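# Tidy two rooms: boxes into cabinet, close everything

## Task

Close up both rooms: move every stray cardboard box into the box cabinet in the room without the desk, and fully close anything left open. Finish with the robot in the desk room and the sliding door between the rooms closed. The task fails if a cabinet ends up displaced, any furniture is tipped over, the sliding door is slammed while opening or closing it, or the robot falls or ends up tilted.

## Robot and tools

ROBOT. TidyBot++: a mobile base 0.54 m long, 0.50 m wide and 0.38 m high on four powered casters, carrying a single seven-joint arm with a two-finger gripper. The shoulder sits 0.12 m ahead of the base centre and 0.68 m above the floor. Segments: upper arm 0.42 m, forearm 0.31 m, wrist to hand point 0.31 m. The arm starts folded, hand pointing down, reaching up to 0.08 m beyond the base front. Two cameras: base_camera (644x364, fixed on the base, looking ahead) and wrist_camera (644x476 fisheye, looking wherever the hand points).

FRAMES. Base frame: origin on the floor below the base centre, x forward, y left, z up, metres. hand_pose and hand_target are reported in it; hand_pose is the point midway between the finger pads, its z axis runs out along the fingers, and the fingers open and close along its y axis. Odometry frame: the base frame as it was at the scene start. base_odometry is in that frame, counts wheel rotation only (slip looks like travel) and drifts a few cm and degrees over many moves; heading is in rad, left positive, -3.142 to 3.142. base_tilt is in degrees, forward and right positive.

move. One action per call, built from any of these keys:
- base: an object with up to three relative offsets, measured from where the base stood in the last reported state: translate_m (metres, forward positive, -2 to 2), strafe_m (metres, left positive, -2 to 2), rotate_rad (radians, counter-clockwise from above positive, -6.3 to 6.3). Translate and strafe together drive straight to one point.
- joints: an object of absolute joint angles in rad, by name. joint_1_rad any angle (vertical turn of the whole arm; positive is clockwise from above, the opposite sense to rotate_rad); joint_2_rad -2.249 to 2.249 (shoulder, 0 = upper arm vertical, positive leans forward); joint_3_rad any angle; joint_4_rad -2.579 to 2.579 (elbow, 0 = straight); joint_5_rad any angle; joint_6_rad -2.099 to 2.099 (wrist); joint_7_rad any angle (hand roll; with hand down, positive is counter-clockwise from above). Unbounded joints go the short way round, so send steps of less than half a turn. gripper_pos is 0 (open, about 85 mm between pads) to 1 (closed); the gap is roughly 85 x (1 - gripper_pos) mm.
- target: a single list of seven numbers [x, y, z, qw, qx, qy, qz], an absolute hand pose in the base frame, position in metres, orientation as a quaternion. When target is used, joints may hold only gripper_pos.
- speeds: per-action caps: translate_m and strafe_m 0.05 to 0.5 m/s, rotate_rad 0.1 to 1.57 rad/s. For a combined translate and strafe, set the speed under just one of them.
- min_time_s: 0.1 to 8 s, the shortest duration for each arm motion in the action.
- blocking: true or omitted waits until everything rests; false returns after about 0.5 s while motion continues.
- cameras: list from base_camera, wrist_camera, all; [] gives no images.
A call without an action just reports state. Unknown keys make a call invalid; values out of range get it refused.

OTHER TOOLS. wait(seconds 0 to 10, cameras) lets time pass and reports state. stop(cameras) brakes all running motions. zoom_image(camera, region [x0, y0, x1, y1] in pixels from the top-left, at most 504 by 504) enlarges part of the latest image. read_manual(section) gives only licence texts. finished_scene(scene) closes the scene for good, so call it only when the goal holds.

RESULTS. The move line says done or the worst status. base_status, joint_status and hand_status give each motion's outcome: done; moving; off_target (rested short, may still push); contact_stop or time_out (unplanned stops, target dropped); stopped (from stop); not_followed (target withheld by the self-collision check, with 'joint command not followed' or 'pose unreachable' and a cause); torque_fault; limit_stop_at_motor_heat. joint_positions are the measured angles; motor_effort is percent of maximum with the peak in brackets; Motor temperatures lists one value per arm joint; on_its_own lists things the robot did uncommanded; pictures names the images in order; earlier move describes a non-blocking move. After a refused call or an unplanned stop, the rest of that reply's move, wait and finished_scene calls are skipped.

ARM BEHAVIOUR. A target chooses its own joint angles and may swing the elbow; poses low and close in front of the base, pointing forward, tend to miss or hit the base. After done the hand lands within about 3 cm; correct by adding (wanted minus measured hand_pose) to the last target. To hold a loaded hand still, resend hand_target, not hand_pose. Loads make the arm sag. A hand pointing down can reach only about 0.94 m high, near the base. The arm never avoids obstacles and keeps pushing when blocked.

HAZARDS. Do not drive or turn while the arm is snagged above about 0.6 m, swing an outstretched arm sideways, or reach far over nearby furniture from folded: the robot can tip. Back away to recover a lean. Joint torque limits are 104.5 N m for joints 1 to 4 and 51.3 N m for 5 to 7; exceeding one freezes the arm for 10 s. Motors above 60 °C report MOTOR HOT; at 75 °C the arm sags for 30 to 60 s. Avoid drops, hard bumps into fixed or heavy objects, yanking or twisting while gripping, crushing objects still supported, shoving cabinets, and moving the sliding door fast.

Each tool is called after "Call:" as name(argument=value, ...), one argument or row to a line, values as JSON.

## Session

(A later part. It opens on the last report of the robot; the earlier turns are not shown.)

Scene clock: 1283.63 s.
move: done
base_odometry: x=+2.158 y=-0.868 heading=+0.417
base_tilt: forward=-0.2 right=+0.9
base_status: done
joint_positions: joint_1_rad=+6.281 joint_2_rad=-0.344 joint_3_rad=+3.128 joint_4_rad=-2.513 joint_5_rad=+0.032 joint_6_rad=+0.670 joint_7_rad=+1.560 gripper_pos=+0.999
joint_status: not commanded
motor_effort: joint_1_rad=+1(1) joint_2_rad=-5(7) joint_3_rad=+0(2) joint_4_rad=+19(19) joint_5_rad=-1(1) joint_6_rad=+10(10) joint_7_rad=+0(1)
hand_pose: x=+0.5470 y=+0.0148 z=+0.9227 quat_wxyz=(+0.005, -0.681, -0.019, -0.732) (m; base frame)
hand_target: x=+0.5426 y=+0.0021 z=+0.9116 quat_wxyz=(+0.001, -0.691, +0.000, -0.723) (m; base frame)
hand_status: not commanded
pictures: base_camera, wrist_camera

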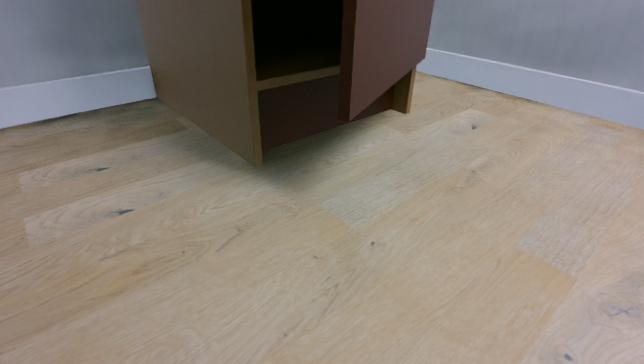

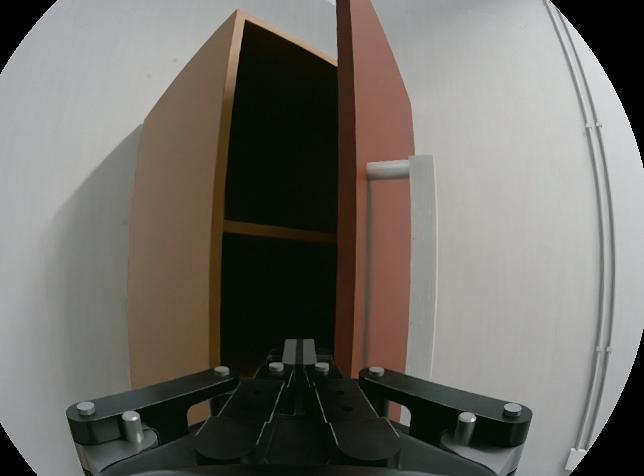

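Call:
move(
  base={"strafe_m": 0.025},
  speeds={"strafe_m": 0.1},
  joints={"joint_1_rad": 0.0, "joint_2_rad": 0.06, "joint_3_rad": 3.14, "joint_4_rad": -2.22, "joint_5_rad": 0.0, "joint_6_rad": 0.65, "joint_7_rad": 1.57},
  min_time_s=2.5,
)

Scene clock: 1298.67 s.
move: done
base_odometry: x=+2.148 y=-0.845 heading=+0.416
base_tilt: forward=-0.2 right=+0.9
base_status: done
joint_positions: joint_1_rad=+6.281 joint_2_rad=+0.048 joint_3_rad=+3.129 joint_4_rad=-2.240 joint_5_rad=+0.032 joint_6_rad=+0.670 joint_7_rad=+1.560 gripper_pos=+0.999
joint_status: all done
motor_effort: joint_1_rad=-1(1) joint_2_rad=-17(19) joint_3_rad=-1(2) joint_4_rad=+17(20) joint_5_rad=+0(2) joint_6_rad=+10(11) joint_7_rad=+1(1)
hand_pose: x=+0.6866 y=+0.0158 z=+0.8808 quat_wxyz=(+0.008, -0.723, -0.017, -0.690) (m; base frame)
hand_target: x=+0.6935 y=+0.0023 z=+0.8787 quat_wxyz=(+0.001, -0.728, +0.000, -0.686) (m; base frame)
hand_status: not commanded
pictures: base_camera, wrist_camera

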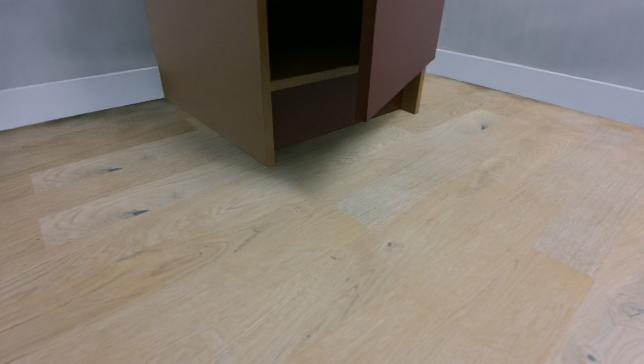

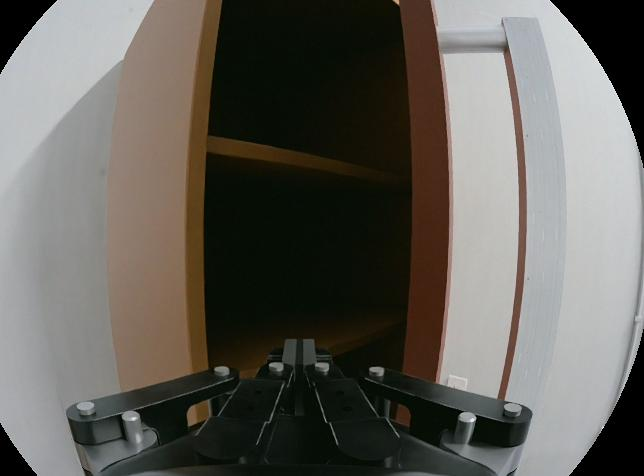

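Call:
move(
  base={"translate_m": 0.07},
  speeds={"translate_m": 0.1},
  cameras=["wrist_camera"],
)

Call:
move(
  base={"strafe_m": -0.2},
  speeds={"strafe_m": 0.1},
)

Scene clock: 1303.33 s.
move: done
base_odometry: x=+2.212 y=-0.817 heading=+0.416
base_tilt: forward=-0.2 right=+0.9
base_status: done
joint_positions: joint_1_rad=+6.281 joint_2_rad=+0.053 joint_3_rad=+3.129 joint_4_rad=-2.237 joint_5_rad=+0.032 joint_6_rad=+0.670 joint_7_rad=+1.560 gripper_pos=+0.999
joint_status: not commanded
motor_effort: joint_1_rad=+0(1) joint_2_rad=-17(19) joint_3_rad=+0(2) joint_4_rad=+18(19) joint_5_rad=+0(1) joint_6_rad=+10(11) joint_7_rad=+1(1)
hand_pose: x=+0.6882 y=+0.0158 z=+0.8792 quat_wxyz=(+0.008, -0.724, -0.017, -0.689) (m; base frame)
hand_target: x=+0.6935 y=+0.0023 z=+0.8787 quat_wxyz=(+0.001, -0.728, +0.000, -0.686) (m; base frame)
hand_status: not commanded
pictures: wrist_camera

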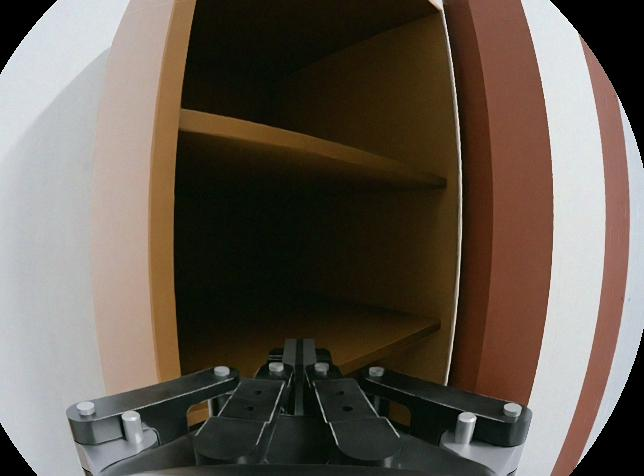

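Scene clock: 1305.87 s.
move: done
base_odometry: x=+2.293 y=-1.000 heading=+0.416
base_tilt: forward=-0.2 right=+0.9
base_status: done
joint_positions: joint_1_rad=+6.281 joint_2_rad=+0.057 joint_3_rad=+3.132 joint_4_rad=-2.226 joint_5_rad=+0.032 joint_6_rad=+0.670 joint_7_rad=+1.560 gripper_pos=+0.999
joint_status: not commanded
motor_effort: joint_1_rad=-1(7) joint_2_rad=-17(19) joint_3_rad=+1(7) joint_4_rad=+18(24) joint_5_rad=+0(3) joint_6_rad=+10(11) joint_7_rad=+0(1)
hand_pose: x=+0.6916 y=+0.0142 z=+0.8830 quat_wxyz=(+0.006, -0.722, -0.016, -0.692) (m; base frame)
hand_target: x=+0.6935 y=+0.0023 z=+0.8787 quat_wxyz=(+0.001, -0.728, +0.000, -0.686) (m; base frame)
hand_status: not commanded
pictures: base_camera, wrist_camera

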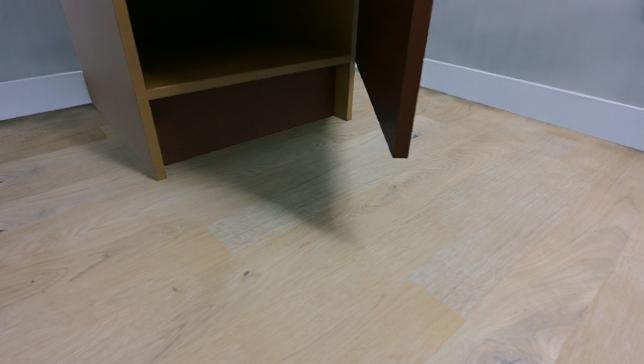

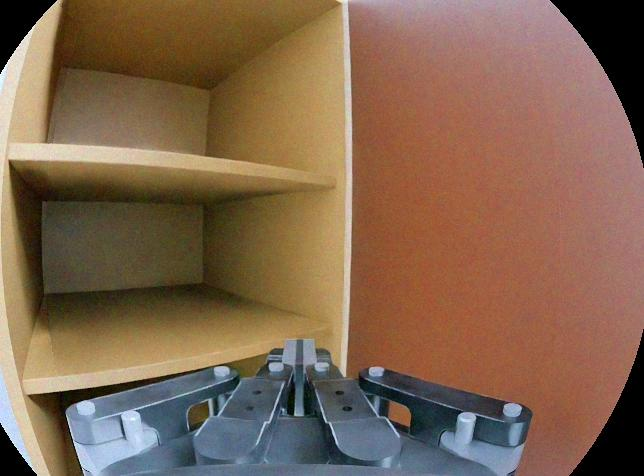

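Call:
move(
  base={"translate_m": -0.12},
  speeds={"translate_m": 0.15},
  joints={"joint_6_rad": 0.15},
)

Scene clock: 1310.50 s.
move: done
base_odometry: x=+2.183 y=-1.049 heading=+0.417
base_tilt: forward=-0.2 right=+0.9
base_status: done
joint_positions: joint_1_rad=+6.281 joint_2_rad=+0.058 joint_3_rad=+3.132 joint_4_rad=-2.222 joint_5_rad=+0.032 joint_6_rad=+0.224 joint_7_rad=+1.560 gripper_pos=+0.999
joint_status: all done
motor_effort: joint_1_rad=+0(1) joint_2_rad=-17(20) joint_3_rad=-1(2) joint_4_rad=+17(20) joint_5_rad=+0(1) joint_6_rad=+9(11) joint_7_rad=+0(1)
hand_pose: x=+0.6572 y=+0.0099 z=+0.7520 quat_wxyz=(+0.001, -0.856, -0.015, -0.517) (m; base frame)
hand_target: x=+0.6466 y=+0.0022 z=+0.7319 quat_wxyz=(+0.001, -0.875, +0.000, -0.485) (m; base frame)
hand_status: not commanded
pictures: base_camera, wrist_camera

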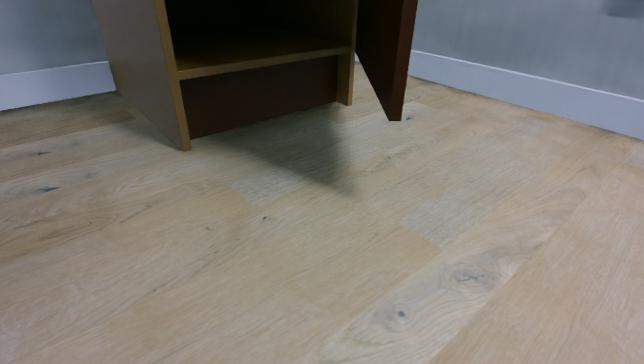

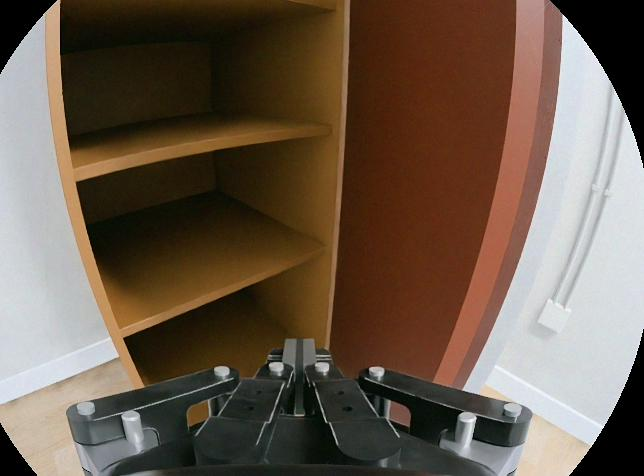

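Call:
zoom_image(
  camera="wrist_camera",
  region=[60, 120, 360, 420],
)

Call:
zoom_image(
  camera="base_camera",
  region=[140, 0, 380, 120],
)

Scaled by 1.680.

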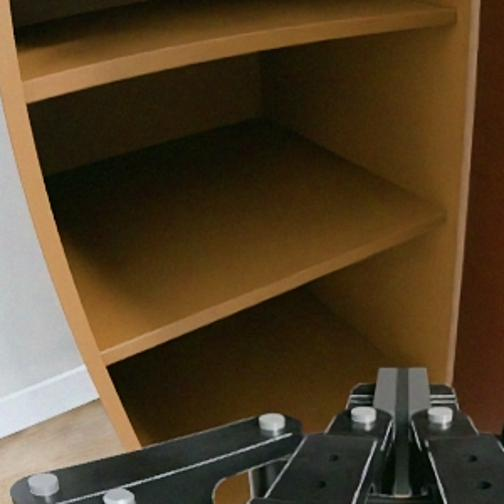

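Scaled by 2.100.

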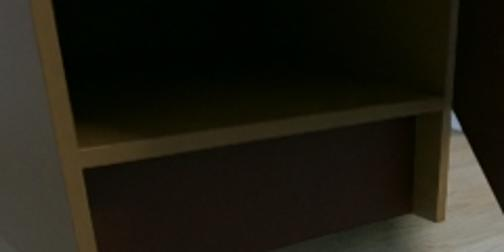

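Call:
move(
)

Scene clock: 1343.10 s.
Motor temperatures (°C): [32 33 31 32 41 44 45]
base_odometry: x=+2.183 y=-1.049 heading=+0.417
base_tilt: forward=-0.2 right=+0.9
base_status: done
joint_positions: joint_1_rad=+6.281 joint_2_rad=+0.058 joint_3_rad=+3.132 joint_4_rad=-2.222 joint_5_rad=+0.032 joint_6_rad=+0.224 joint_7_rad=+1.560 gripper_pos=+0.999
joint_status: all done
motor_effort: joint_1_rad=+0(1) joint_2_rad=-17(20) joint_3_rad=+0(2) joint_4_rad=+17(20) joint_5_rad=+0(1) joint_6_rad=+9(11) joint_7_rad=+1(1)
hand_pose: x=+0.6572 y=+0.0099 z=+0.7520 quat_wxyz=(+0.001, -0.856, -0.015, -0.517) (m; base frame)
hand_target: x=+0.6466 y=+0.0022 z=+0.7319 quat_wxyz=(+0.001, -0.875, +0.000, -0.485) (m; base frame)
hand_status: not commanded
pictures: base_camera, wrist_camera

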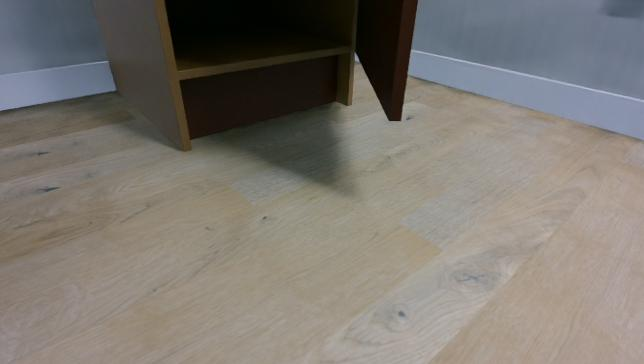

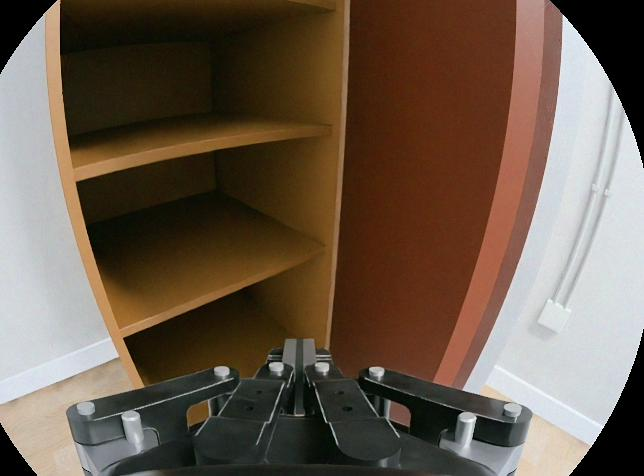

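Call:
move(
  joints={"joint_1_rad": 0, "joint_2_rad": -0.354, "joint_3_rad": 3.14, "joint_4_rad": -2.53, "joint_5_rad": 0, "joint_6_rad": 0.4, "joint_7_rad": 1.57},
  min_time_s=2,
  cameras=["base_camera"],
)

Call:
move(
  base={"translate_m": 0.07},
  speeds={"translate_m": 0.1},
  cameras=["base_camera"],
)

Call:
move(
  base={"strafe_m": -0.45},
  speeds={"strafe_m": 0.15},
)

Scene clock: 1381.77 s.
move: done
base_odometry: x=+2.183 y=-1.049 heading=+0.417
base_tilt: forward=-0.3 right=+0.9
base_status: not commanded
joint_positions: joint_1_rad=+6.281 joint_2_rad=-0.344 joint_3_rad=+3.132 joint_4_rad=-2.513 joint_5_rad=+0.032 joint_6_rad=+0.313 joint_7_rad=+1.560 gripper_pos=+0.999
joint_status: all done
motor_effort: joint_1_rad=+0(2) joint_2_rad=-6(18) joint_3_rad=+1(1) joint_4_rad=+19(20) joint_5_rad=+1(2) joint_6_rad=+10(11) joint_7_rad=+0(2)
hand_pose: x=+0.5354 y=+0.0095 z=+0.8129 quat_wxyz=(+0.000, -0.801, -0.016, -0.599) (m; base frame)
hand_target: x=+0.5364 y=+0.0021 z=+0.8342 quat_wxyz=(+0.001, -0.776, +0.000, -0.631) (m; base frame)
hand_status: not commanded
pictures: base_camera

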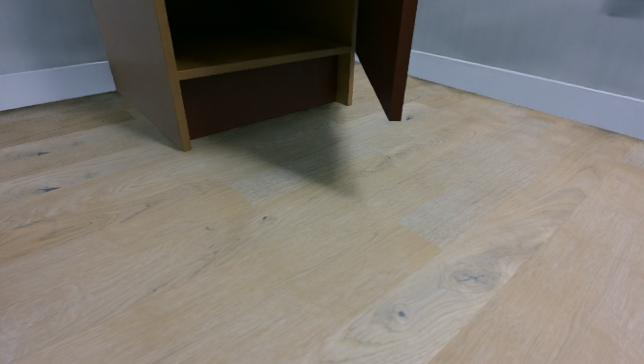

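Scene clock: 1382.97 s.
move: done
base_odometry: x=+2.247 y=-1.020 heading=+0.416
base_tilt: forward=-0.2 right=+0.9
base_status: done
joint_positions: joint_1_rad=+6.281 joint_2_rad=-0.349 joint_3_rad=+3.132 joint_4_rad=-2.515 joint_5_rad=+0.032 joint_6_rad=+0.315 joint_7_rad=+1.560 gripper_pos=+0.999
joint_status: not commanded
motor_effort: joint_1_rad=+0(1) joint_2_rad=-5(8) joint_3_rad=+0(1) joint_4_rad=+19(20) joint_5_rad=+0(1) joint_6_rad=+10(10) joint_7_rad=+0(1)
hand_pose: x=+0.5343 y=+0.0095 z=+0.8148 quat_wxyz=(+0.000, -0.799, -0.016, -0.601) (m; base frame)
hand_target: x=+0.5364 y=+0.0021 z=+0.8342 quat_wxyz=(+0.001, -0.776, +0.000, -0.631) (m; base frame)
hand_status: not commanded
pictures: base_camera

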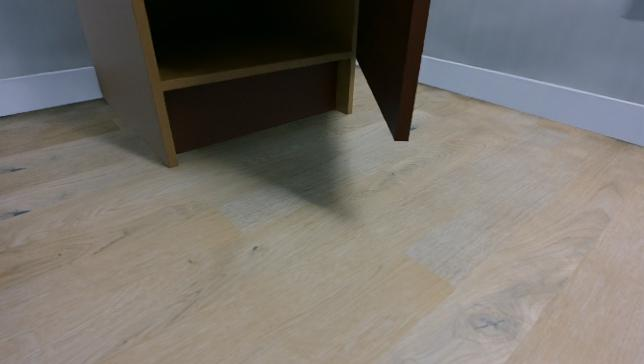

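Scene clock: 1386.60 s.
move: done
base_odometry: x=+2.429 y=-1.432 heading=+0.416
base_tilt: forward=-0.2 right=+0.9
base_status: done
joint_positions: joint_1_rad=+6.281 joint_2_rad=-0.349 joint_3_rad=+3.132 joint_4_rad=-2.515 joint_5_rad=+0.032 joint_6_rad=+0.316 joint_7_rad=+1.560 gripper_pos=+0.999
joint_status: not commanded
motor_effort: joint_1_rad=+0(1) joint_2_rad=-6(7) joint_3_rad=+0(2) joint_4_rad=+19(19) joint_5_rad=+0(1) joint_6_rad=+10(10) joint_7_rad=+0(1)
hand_pose: x=+0.5344 y=+0.0095 z=+0.8149 quat_wxyz=(+0.000, -0.799, -0.016, -0.602) (m; base frame)
hand_target: x=+0.5364 y=+0.0021 z=+0.8342 quat_wxyz=(+0.001, -0.776, +0.000, -0.631) (m; base frame)
hand_status: not commanded
pictures: base_camera, wrist_camera

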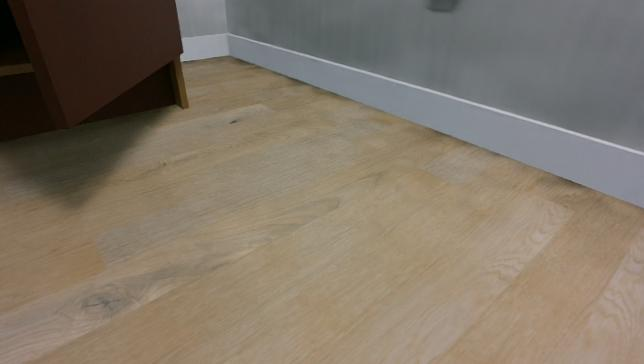

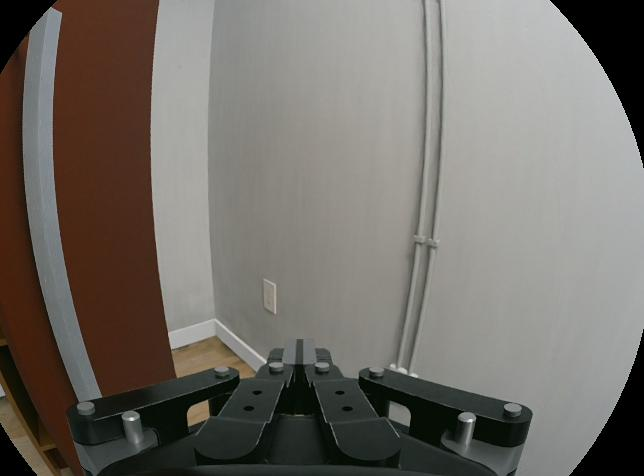

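Call:
move(
  base={"rotate_rad": 0.7},
  speeds={"rotate_rad": 0.4},
  cameras=["base_camera"],
)

Call:
move(
  base={"strafe_m": -0.33, "translate_m": -0.19},
  speeds={"translate_m": 0.15},
)

Call:
move(
  joints={"joint_1_rad": 0, "joint_2_rad": 1.2, "joint_3_rad": 3.14, "joint_4_rad": -2.0, "joint_5_rad": 0, "joint_6_rad": 1.5, "joint_7_rad": 1.57, "gripper_pos": 1},
  min_time_s=3,
)

Scene clock: 1423.33 s.
move: done
base_odometry: x=+2.429 y=-1.432 heading=+1.115
base_tilt: forward=-0.2 right=+0.9
base_status: done
joint_positions: joint_1_rad=+6.281 joint_2_rad=-0.349 joint_3_rad=+3.132 joint_4_rad=-2.515 joint_5_rad=+0.032 joint_6_rad=+0.316 joint_7_rad=+1.560 gripper_pos=+0.999
joint_status: not commanded
motor_effort: joint_1_rad=+0(1) joint_2_rad=-5(7) joint_3_rad=+0(2) joint_4_rad=+19(19) joint_5_rad=+0(1) joint_6_rad=+10(10) joint_7_rad=+0(1)
hand_pose: x=+0.5344 y=+0.0095 z=+0.8150 quat_wxyz=(+0.000, -0.799, -0.016, -0.602) (m; base frame)
hand_target: x=+0.5364 y=+0.0021 z=+0.8342 quat_wxyz=(+0.001, -0.776, +0.000, -0.631) (m; base frame)
hand_status: not commanded
pictures: base_camera

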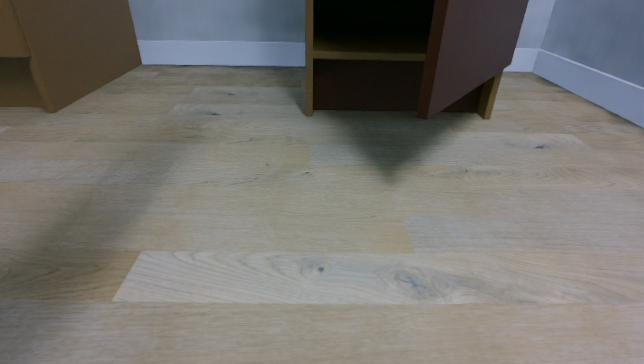

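Scene clock: 1426.50 s.
move: done
base_odometry: x=+2.642 y=-1.748 heading=+1.116
base_tilt: forward=-0.2 right=+0.9
base_status: done
joint_positions: joint_1_rad=+6.281 joint_2_rad=-0.350 joint_3_rad=+3.132 joint_4_rad=-2.515 joint_5_rad=+0.032 joint_6_rad=+0.316 joint_7_rad=+1.560 gripper_pos=+0.999
joint_status: not commanded
motor_effort: joint_1_rad=-1(1) joint_2_rad=-5(8) joint_3_rad=+1(2) joint_4_rad=+19(19) joint_5_rad=+1(1) joint_6_rad=+10(10) joint_7_rad=+0(1)
hand_pose: x=+0.5343 y=+0.0095 z=+0.8152 quat_wxyz=(+0.000, -0.798, -0.016, -0.602) (m; base frame)
hand_target: x=+0.5364 y=+0.0021 z=+0.8342 quat_wxyz=(+0.001, -0.776, +0.000, -0.631) (m; base frame)
hand_status: not commanded
pictures: base_camera, wrist_camera

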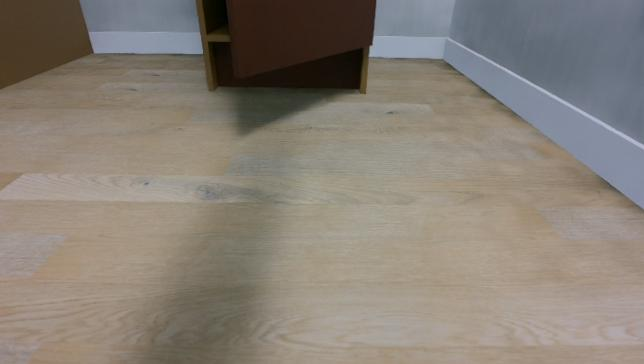

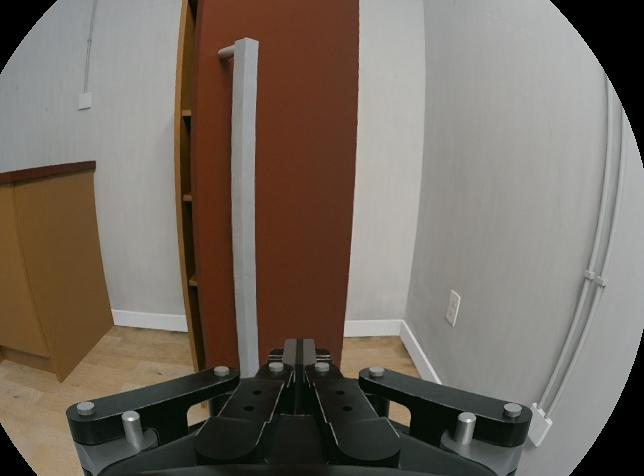

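Scene clock: 1430.07 s.
move: done
base_odometry: x=+2.642 y=-1.748 heading=+1.116
base_tilt: forward=-0.2 right=+0.9
base_status: not commanded
joint_positions: joint_1_rad=+6.281 joint_2_rad=+1.185 joint_3_rad=+3.132 joint_4_rad=-2.016 joint_5_rad=+0.032 joint_6_rad=+1.412 joint_7_rad=+1.560 gripper_pos=+0.999
joint_status: all done
motor_effort: joint_1_rad=+0(2) joint_2_rad=-34(36) joint_3_rad=-1(3) joint_4_rad=+5(19) joint_5_rad=+1(2) joint_6_rad=+10(11) joint_7_rad=+0(2)
hand_pose: x=+0.7939 y=+0.0170 z=+0.4595 quat_wxyz=(+0.019, -0.780, -0.007, -0.626) (m; base frame)
hand_target: x=+0.8015 y=+0.0021 z=+0.4803 quat_wxyz=(+0.001, -0.751, +0.001, -0.660) (m; base frame)
hand_status: not commanded
pictures: base_camera, wrist_camera

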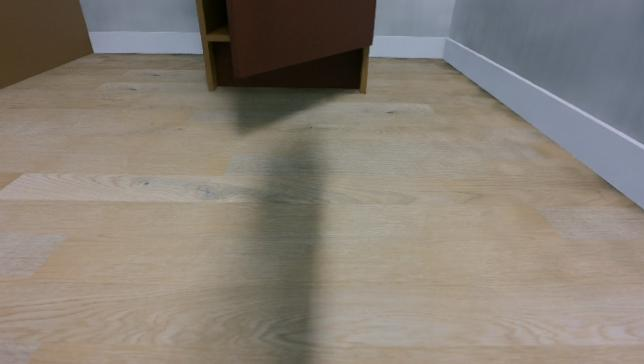

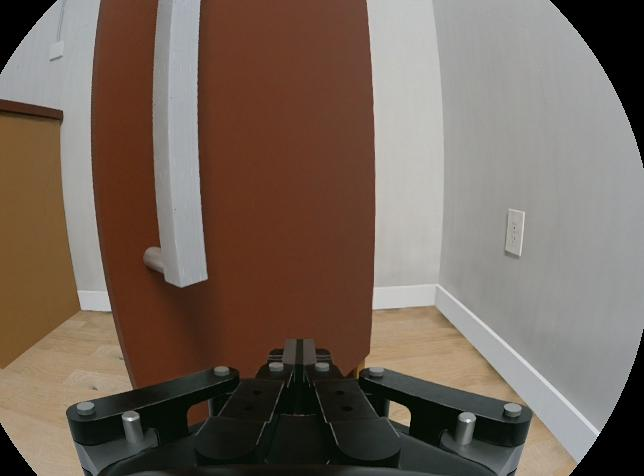

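Call:
move(
  base={"translate_m": 0.1, "strafe_m": 0.06},
  speeds={"translate_m": 0.08},
)

Call:
move(
  base={"translate_m": 0.07, "strafe_m": 0.1},
  speeds={"translate_m": 0.08},
)

Scene clock: 1441.07 s.
move: done
base_odometry: x=+2.632 y=-1.631 heading=+1.116
base_tilt: forward=-0.2 right=+0.9
base_status: done
joint_positions: joint_1_rad=+6.282 joint_2_rad=+1.185 joint_3_rad=+3.132 joint_4_rad=-2.011 joint_5_rad=+0.032 joint_6_rad=+1.415 joint_7_rad=+1.560 gripper_pos=+0.999
joint_status: not commanded
motor_effort: joint_1_rad=+0(2) joint_2_rad=-34(35) joint_3_rad=-1(2) joint_4_rad=+5(6) joint_5_rad=+1(2) joint_6_rad=+10(10) joint_7_rad=+0(1)
hand_pose: x=+0.7960 y=+0.0167 z=+0.4617 quat_wxyz=(+0.019, -0.777, -0.007, -0.629) (m; base frame)
hand_target: x=+0.8015 y=+0.0021 z=+0.4803 quat_wxyz=(+0.001, -0.751, +0.001, -0.660) (m; base frame)
hand_status: not commanded
pictures: base_camera, wrist_camera

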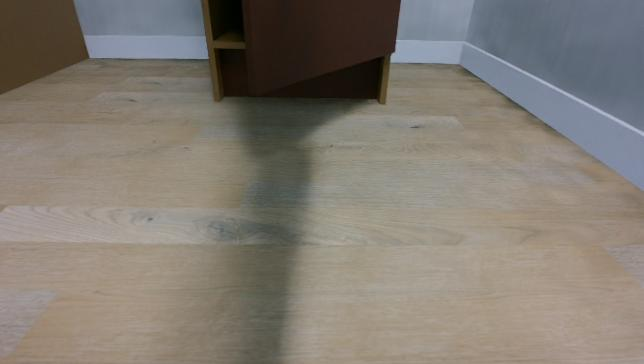

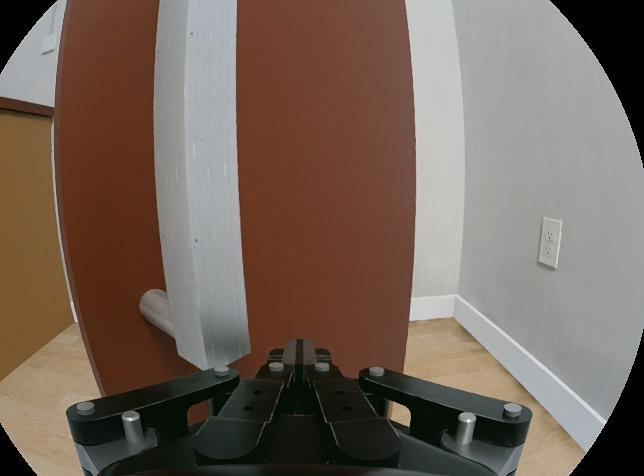

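Scene clock: 1443.10 s.
move: done
base_odometry: x=+2.573 y=-1.524 heading=+1.115
base_tilt: forward=-0.2 right=+0.9
base_status: done
joint_positions: joint_1_rad=+6.282 joint_2_rad=+1.185 joint_3_rad=+3.132 joint_4_rad=-2.010 joint_5_rad=+0.031 joint_6_rad=+1.416 joint_7_rad=+1.560 gripper_pos=+0.999
joint_status: not commanded
motor_effort: joint_1_rad=+1(5) joint_2_rad=-35(36) joint_3_rad=+0(5) joint_4_rad=+5(7) joint_5_rad=+0(5) joint_6_rad=+10(10) joint_7_rad=+1(1)
hand_pose: x=+0.7962 y=+0.0162 z=+0.4620 quat_wxyz=(+0.019, -0.777, -0.007, -0.629) (m; base frame)
hand_target: x=+0.8015 y=+0.0021 z=+0.4803 quat_wxyz=(+0.001, -0.751, +0.001, -0.660) (m; base frame)
hand_status: not commanded
pictures: base_camera, wrist_camera

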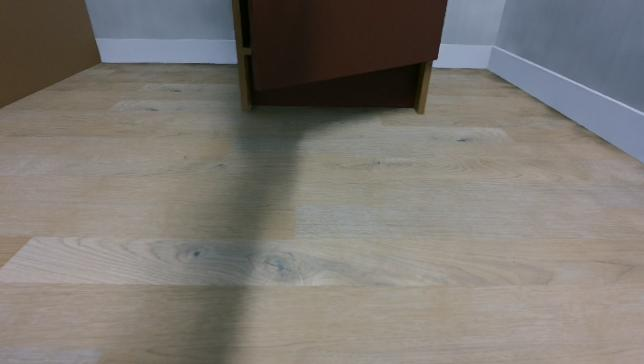

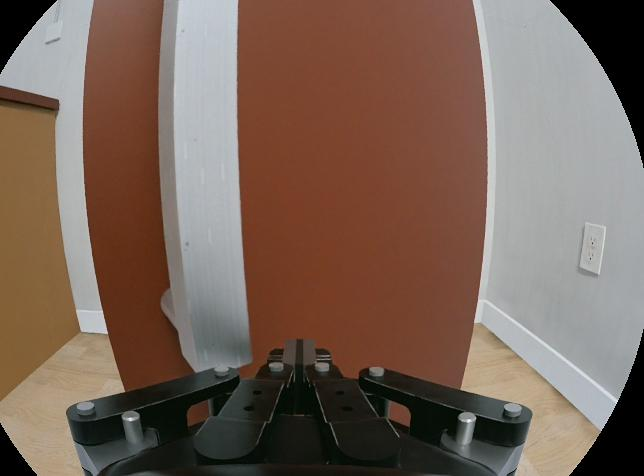

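Call:
move(
  base={"translate_m": 0.06, "strafe_m": 0.07},
  speeds={"translate_m": 0.08},
)

Call:
move(
  base={"translate_m": 0.06, "strafe_m": 0.03},
  speeds={"translate_m": 0.06},
)

Scene clock: 1448.30 s.
move: done
base_odometry: x=+2.536 y=-1.439 heading=+1.116
base_tilt: forward=-0.2 right=+0.9
base_status: done
joint_positions: joint_1_rad=+6.282 joint_2_rad=+1.185 joint_3_rad=+3.133 joint_4_rad=-2.010 joint_5_rad=+0.030 joint_6_rad=+1.417 joint_7_rad=+1.560 gripper_pos=+0.999
joint_status: not commanded
motor_effort: joint_1_rad=+0(7) joint_2_rad=-34(36) joint_3_rad=-1(5) joint_4_rad=+5(7) joint_5_rad=+1(5) joint_6_rad=+10(11) joint_7_rad=+0(1)
hand_pose: x=+0.7964 y=+0.0155 z=+0.4621 quat_wxyz=(+0.018, -0.776, -0.006, -0.630) (m; base frame)
hand_target: x=+0.8015 y=+0.0021 z=+0.4803 quat_wxyz=(+0.001, -0.751, +0.001, -0.660) (m; base frame)
hand_status: not commanded
pictures: base_camera, wrist_camera

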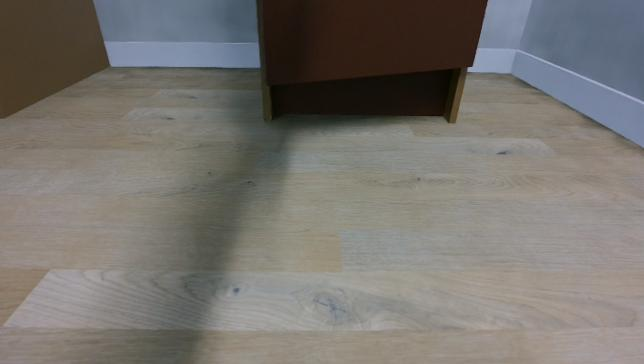

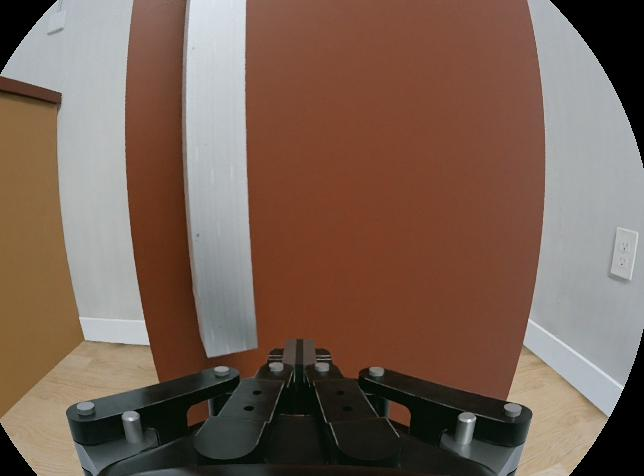

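Scene clock: 1449.90 s.
move: done
base_odometry: x=+2.536 y=-1.372 heading=+1.116
base_tilt: forward=-0.2 right=+0.9
base_status: done
joint_positions: joint_1_rad=+6.285 joint_2_rad=+1.185 joint_3_rad=+3.133 joint_4_rad=-2.009 joint_5_rad=+0.030 joint_6_rad=+1.417 joint_7_rad=+1.560 gripper_pos=+0.999
joint_status: not commanded
motor_effort: joint_1_rad=+0(3) joint_2_rad=-35(35) joint_3_rad=-1(3) joint_4_rad=+6(7) joint_5_rad=+0(4) joint_6_rad=+10(10) joint_7_rad=+0(1)
hand_pose: x=+0.7968 y=+0.0135 z=+0.4626 quat_wxyz=(+0.017, -0.776, -0.005, -0.630) (m; base frame)
hand_target: x=+0.8015 y=+0.0021 z=+0.4803 quat_wxyz=(+0.001, -0.751, +0.001, -0.660) (m; base frame)
hand_status: not commanded
pictures: base_camera, wrist_camera

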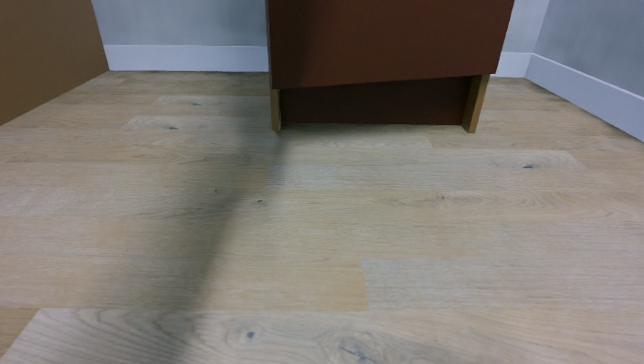

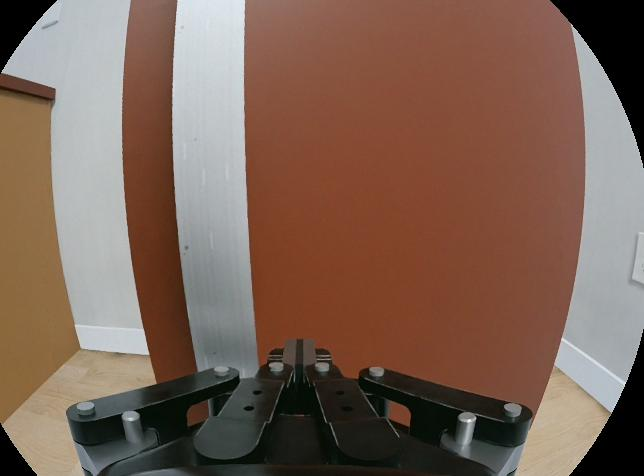

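Call:
move(
  base={"translate_m": 0.06, "strafe_m": 0.02},
  speeds={"translate_m": 0.06},
)

Call:
move(
  base={"translate_m": 0.04, "strafe_m": 0.01},
  speeds={"translate_m": 0.05},
)

Scene clock: 1456.43 s.
move: done
base_odometry: x=+2.544 y=-1.309 heading=+1.116
base_tilt: forward=-0.2 right=+0.9
base_status: done
joint_positions: joint_1_rad=+6.286 joint_2_rad=+1.185 joint_3_rad=+3.133 joint_4_rad=-2.008 joint_5_rad=+0.030 joint_6_rad=+1.418 joint_7_rad=+1.560 gripper_pos=+0.999
joint_status: not commanded
motor_effort: joint_1_rad=+1(3) joint_2_rad=-34(36) joint_3_rad=-1(3) joint_4_rad=+5(9) joint_5_rad=+1(4) joint_6_rad=+10(11) joint_7_rad=+1(1)
hand_pose: x=+0.7972 y=+0.0128 z=+0.4628 quat_wxyz=(+0.017, -0.776, -0.005, -0.631) (m; base frame)
hand_target: x=+0.8015 y=+0.0021 z=+0.4803 quat_wxyz=(+0.001, -0.751, +0.001, -0.660) (m; base frame)
hand_status: not commanded
pictures: base_camera, wrist_camera

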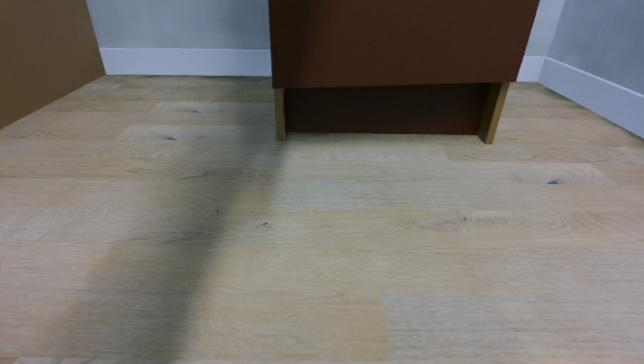

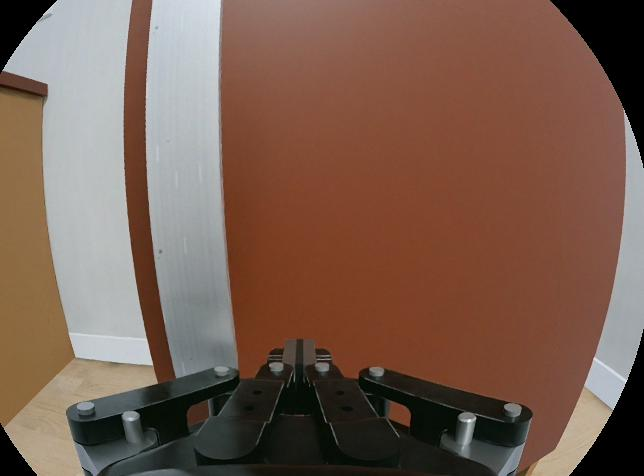

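Scene clock: 1457.73 s.
move: done
base_odometry: x=+2.552 y=-1.269 heading=+1.117
base_tilt: forward=-0.2 right=+0.9
base_status: done
joint_positions: joint_1_rad=+6.286 joint_2_rad=+1.186 joint_3_rad=+3.133 joint_4_rad=-2.008 joint_5_rad=+0.030 joint_6_rad=+1.418 joint_7_rad=+1.560 gripper_pos=+0.999
joint_status: not commanded
motor_effort: joint_1_rad=+0(2) joint_2_rad=-34(36) joint_3_rad=-2(2) joint_4_rad=+5(10) joint_5_rad=+0(1) joint_6_rad=+10(11) joint_7_rad=+0(1)
hand_pose: x=+0.7973 y=+0.0128 z=+0.4629 quat_wxyz=(+0.017, -0.776, -0.005, -0.631) (m; base frame)
hand_target: x=+0.8015 y=+0.0021 z=+0.4803 quat_wxyz=(+0.001, -0.751, +0.001, -0.660) (m; base frame)
hand_status: not commanded
pictures: base_camera, wrist_camera

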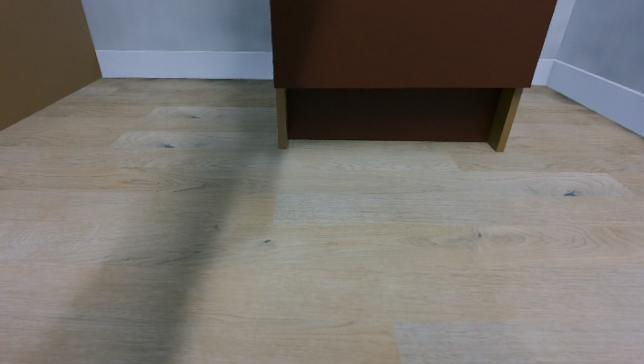

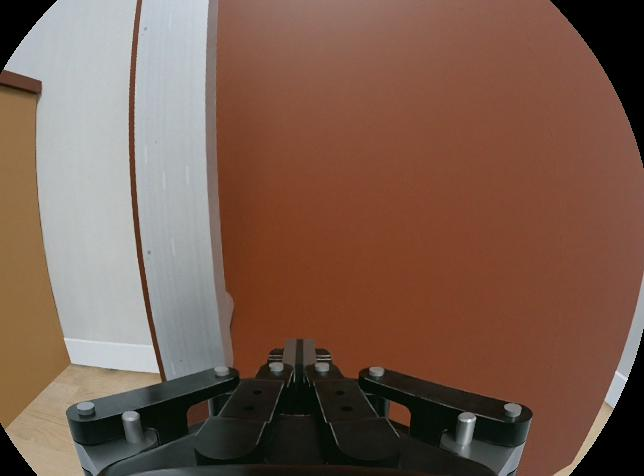

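Call:
move(
  base={"translate_m": 0.02},
  speeds={"translate_m": 0.05},
  cameras=["base_camera"],
)

Call:
move(
  base={"translate_m": 0.02},
  speeds={"translate_m": 0.05},
  cameras=["base_camera"],
)

Call:
move(
  base={"translate_m": 0.02},
  speeds={"translate_m": 0.05},
)

Scene clock: 1463.07 s.
move: done
base_odometry: x=+2.561 y=-1.251 heading=+1.117
base_tilt: forward=-0.2 right=+0.9
base_status: done
joint_positions: joint_1_rad=+6.286 joint_2_rad=+1.186 joint_3_rad=+3.133 joint_4_rad=-2.006 joint_5_rad=+0.030 joint_6_rad=+1.419 joint_7_rad=+1.560 gripper_pos=+0.999
joint_status: not commanded
motor_effort: joint_1_rad=+1(2) joint_2_rad=-34(36) joint_3_rad=-1(2) joint_4_rad=+6(8) joint_5_rad=+0(1) joint_6_rad=+10(10) joint_7_rad=+0(1)
hand_pose: x=+0.7980 y=+0.0128 z=+0.4634 quat_wxyz=(+0.017, -0.775, -0.005, -0.632) (m; base frame)
hand_target: x=+0.8015 y=+0.0021 z=+0.4803 quat_wxyz=(+0.001, -0.751, +0.001, -0.660) (m; base frame)
hand_status: not commanded
pictures: base_camera

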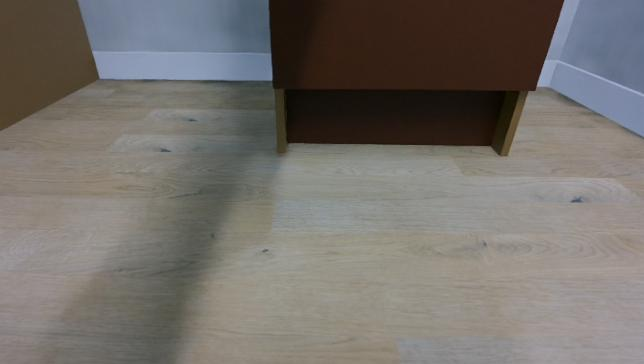

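Scene clock: 1463.93 s.
move: done
base_odometry: x=+2.570 y=-1.232 heading=+1.117
base_tilt: forward=-0.2 right=+0.9
base_status: done
joint_positions: joint_1_rad=+6.286 joint_2_rad=+1.186 joint_3_rad=+3.133 joint_4_rad=-2.005 joint_5_rad=+0.030 joint_6_rad=+1.419 joint_7_rad=+1.560 gripper_pos=+0.999
joint_status: not commanded
motor_effort: joint_1_rad=+0(3) joint_2_rad=-34(36) joint_3_rad=-1(3) joint_4_rad=+6(7) joint_5_rad=+0(3) joint_6_rad=+10(11) joint_7_rad=+1(1)
hand_pose: x=+0.7982 y=+0.0125 z=+0.4635 quat_wxyz=(+0.017, -0.775, -0.005, -0.632) (m; base frame)
hand_target: x=+0.8015 y=+0.0021 z=+0.4803 quat_wxyz=(+0.001, -0.751, +0.001, -0.660) (m; base frame)
hand_status: not commanded
pictures: base_camera

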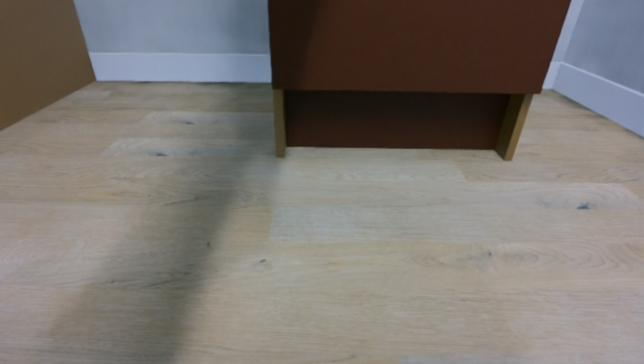

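Scene clock: 1464.80 s.
move: done
base_odometry: x=+2.578 y=-1.214 heading=+1.118
base_tilt: forward=-0.2 right=+0.9
base_status: done
joint_positions: joint_1_rad=+6.293 joint_2_rad=+1.187 joint_3_rad=+3.134 joint_4_rad=-2.008 joint_5_rad=+0.030 joint_6_rad=+1.419 joint_7_rad=+1.560 gripper_pos=+0.999
joint_status: not commanded
motor_effort: joint_1_rad=-2(4) joint_2_rad=-34(35) joint_3_rad=-3(4) joint_4_rad=+6(11) joint_5_rad=+2(5) joint_6_rad=+10(11) joint_7_rad=+0(1)
hand_pose: x=+0.7972 y=+0.0071 z=+0.4622 quat_wxyz=(+0.014, -0.776, -0.002, -0.631) (m; base frame)
hand_target: x=+0.8015 y=+0.0021 z=+0.4803 quat_wxyz=(+0.001, -0.751, +0.001, -0.660) (m; base frame)
hand_status: not commanded
pictures: base_camera, wrist_camera

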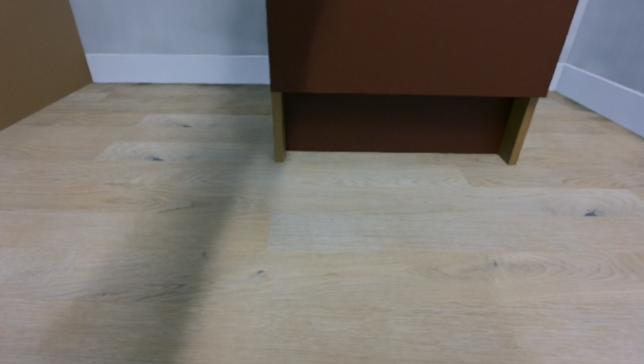

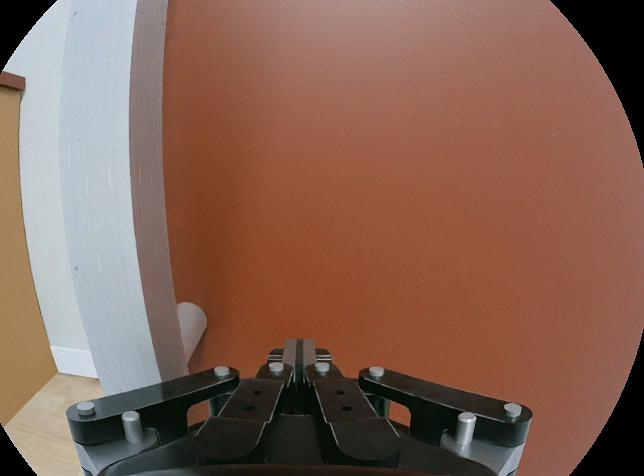

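Call:
move(
  base={"translate_m": 0.02},
  speeds={"translate_m": 0.05},
  cameras=["base_camera"],
)

Call:
move(
  base={"translate_m": 0.02},
  speeds={"translate_m": 0.05},
)

Scene clock: 1467.63 s.
move: done
base_odometry: x=+2.587 y=-1.196 heading=+1.118
base_tilt: forward=-0.2 right=+0.9
base_status: done
joint_positions: joint_1_rad=+6.305 joint_2_rad=+1.191 joint_3_rad=+3.139 joint_4_rad=-2.028 joint_5_rad=+0.030 joint_6_rad=+1.425 joint_7_rad=+1.560 gripper_pos=+0.999
joint_status: not commanded
motor_effort: joint_1_rad=-4(6) joint_2_rad=-34(37) joint_3_rad=-4(6) joint_4_rad=+11(15) joint_5_rad=+3(5) joint_6_rad=+10(11) joint_7_rad=+0(1)
hand_pose: x=+0.7888 y=-0.0031 z=+0.4554 quat_wxyz=(+0.008, -0.781, +0.002, -0.624) (m; base frame)
hand_target: x=+0.8015 y=+0.0021 z=+0.4803 quat_wxyz=(+0.001, -0.751, +0.001, -0.660) (m; base frame)
hand_status: not commanded
pictures: base_camera

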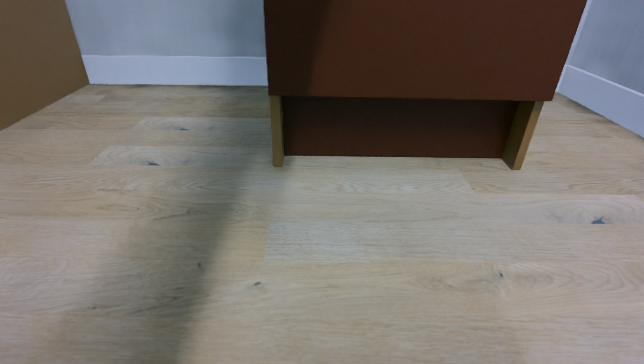

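Scene clock: 1468.50 s.
move: done
base_odometry: x=+2.595 y=-1.178 heading=+1.118
base_tilt: forward=-0.2 right=+0.9
base_status: done
joint_positions: joint_1_rad=+6.308 joint_2_rad=+1.192 joint_3_rad=+3.139 joint_4_rad=-2.079 joint_5_rad=+0.030 joint_6_rad=+1.436 joint_7_rad=+1.560 gripper_pos=+0.999
joint_status: not commanded
motor_effort: joint_1_rad=-5(7) joint_2_rad=-34(36) joint_3_rad=-4(7) joint_4_rad=+18(21) joint_5_rad=+4(5) joint_6_rad=+8(10) joint_7_rad=+1(1)
hand_pose: x=+0.7698 y=-0.0044 z=+0.4446 quat_wxyz=(+0.007, -0.794, +0.004, -0.608) (m; base frame)
hand_target: x=+0.8015 y=+0.0021 z=+0.4803 quat_wxyz=(+0.001, -0.751, +0.001, -0.660) (m; base frame)
hand_status: not commanded
pictures: base_camera, wrist_camera

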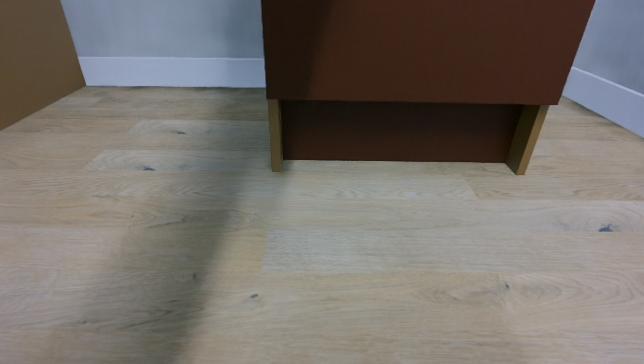

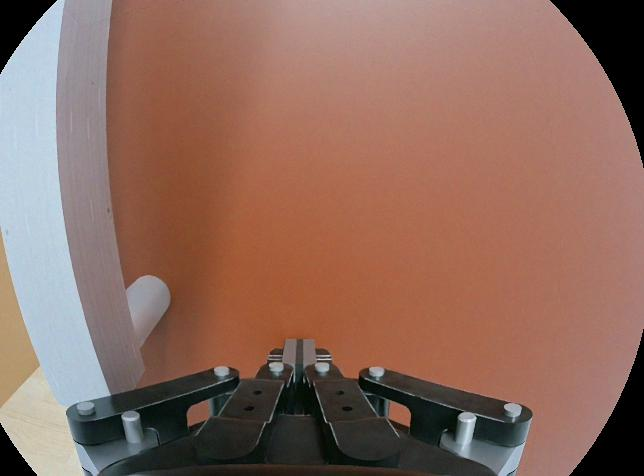

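Call:
move(
  base={"translate_m": -0.2},
  speeds={"translate_m": 0.15},
)

Scene clock: 1473.23 s.
move: done
base_odometry: x=+2.508 y=-1.358 heading=+1.118
base_tilt: forward=-0.2 right=+0.9
base_status: done
joint_positions: joint_1_rad=+6.287 joint_2_rad=+1.202 joint_3_rad=+3.139 joint_4_rad=-2.000 joint_5_rad=+0.030 joint_6_rad=+1.440 joint_7_rad=+1.560 gripper_pos=+0.999
joint_status: not commanded
motor_effort: joint_1_rad=+0(6) joint_2_rad=-34(38) joint_3_rad=+0(5) joint_4_rad=+5(17) joint_5_rad=+1(5) joint_6_rad=+10(14) joint_7_rad=+0(1)
hand_pose: x=+0.7980 y=+0.0088 z=+0.4609 quat_wxyz=(+0.013, -0.771, -0.005, -0.636) (m; base frame)
hand_target: x=+0.8015 y=+0.0021 z=+0.4803 quat_wxyz=(+0.001, -0.751, +0.001, -0.660) (m; base frame)
hand_status: not commanded
pictures: base_camera, wrist_camera

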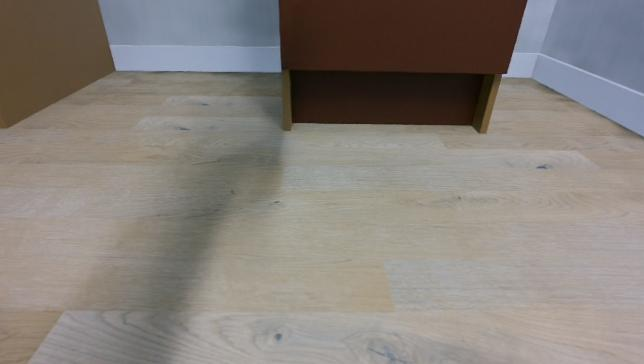

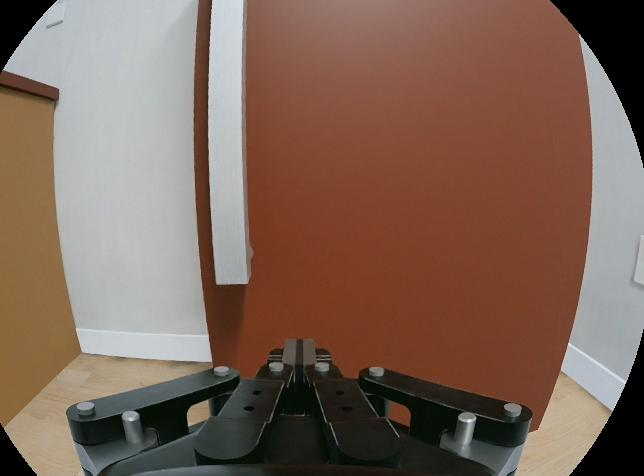

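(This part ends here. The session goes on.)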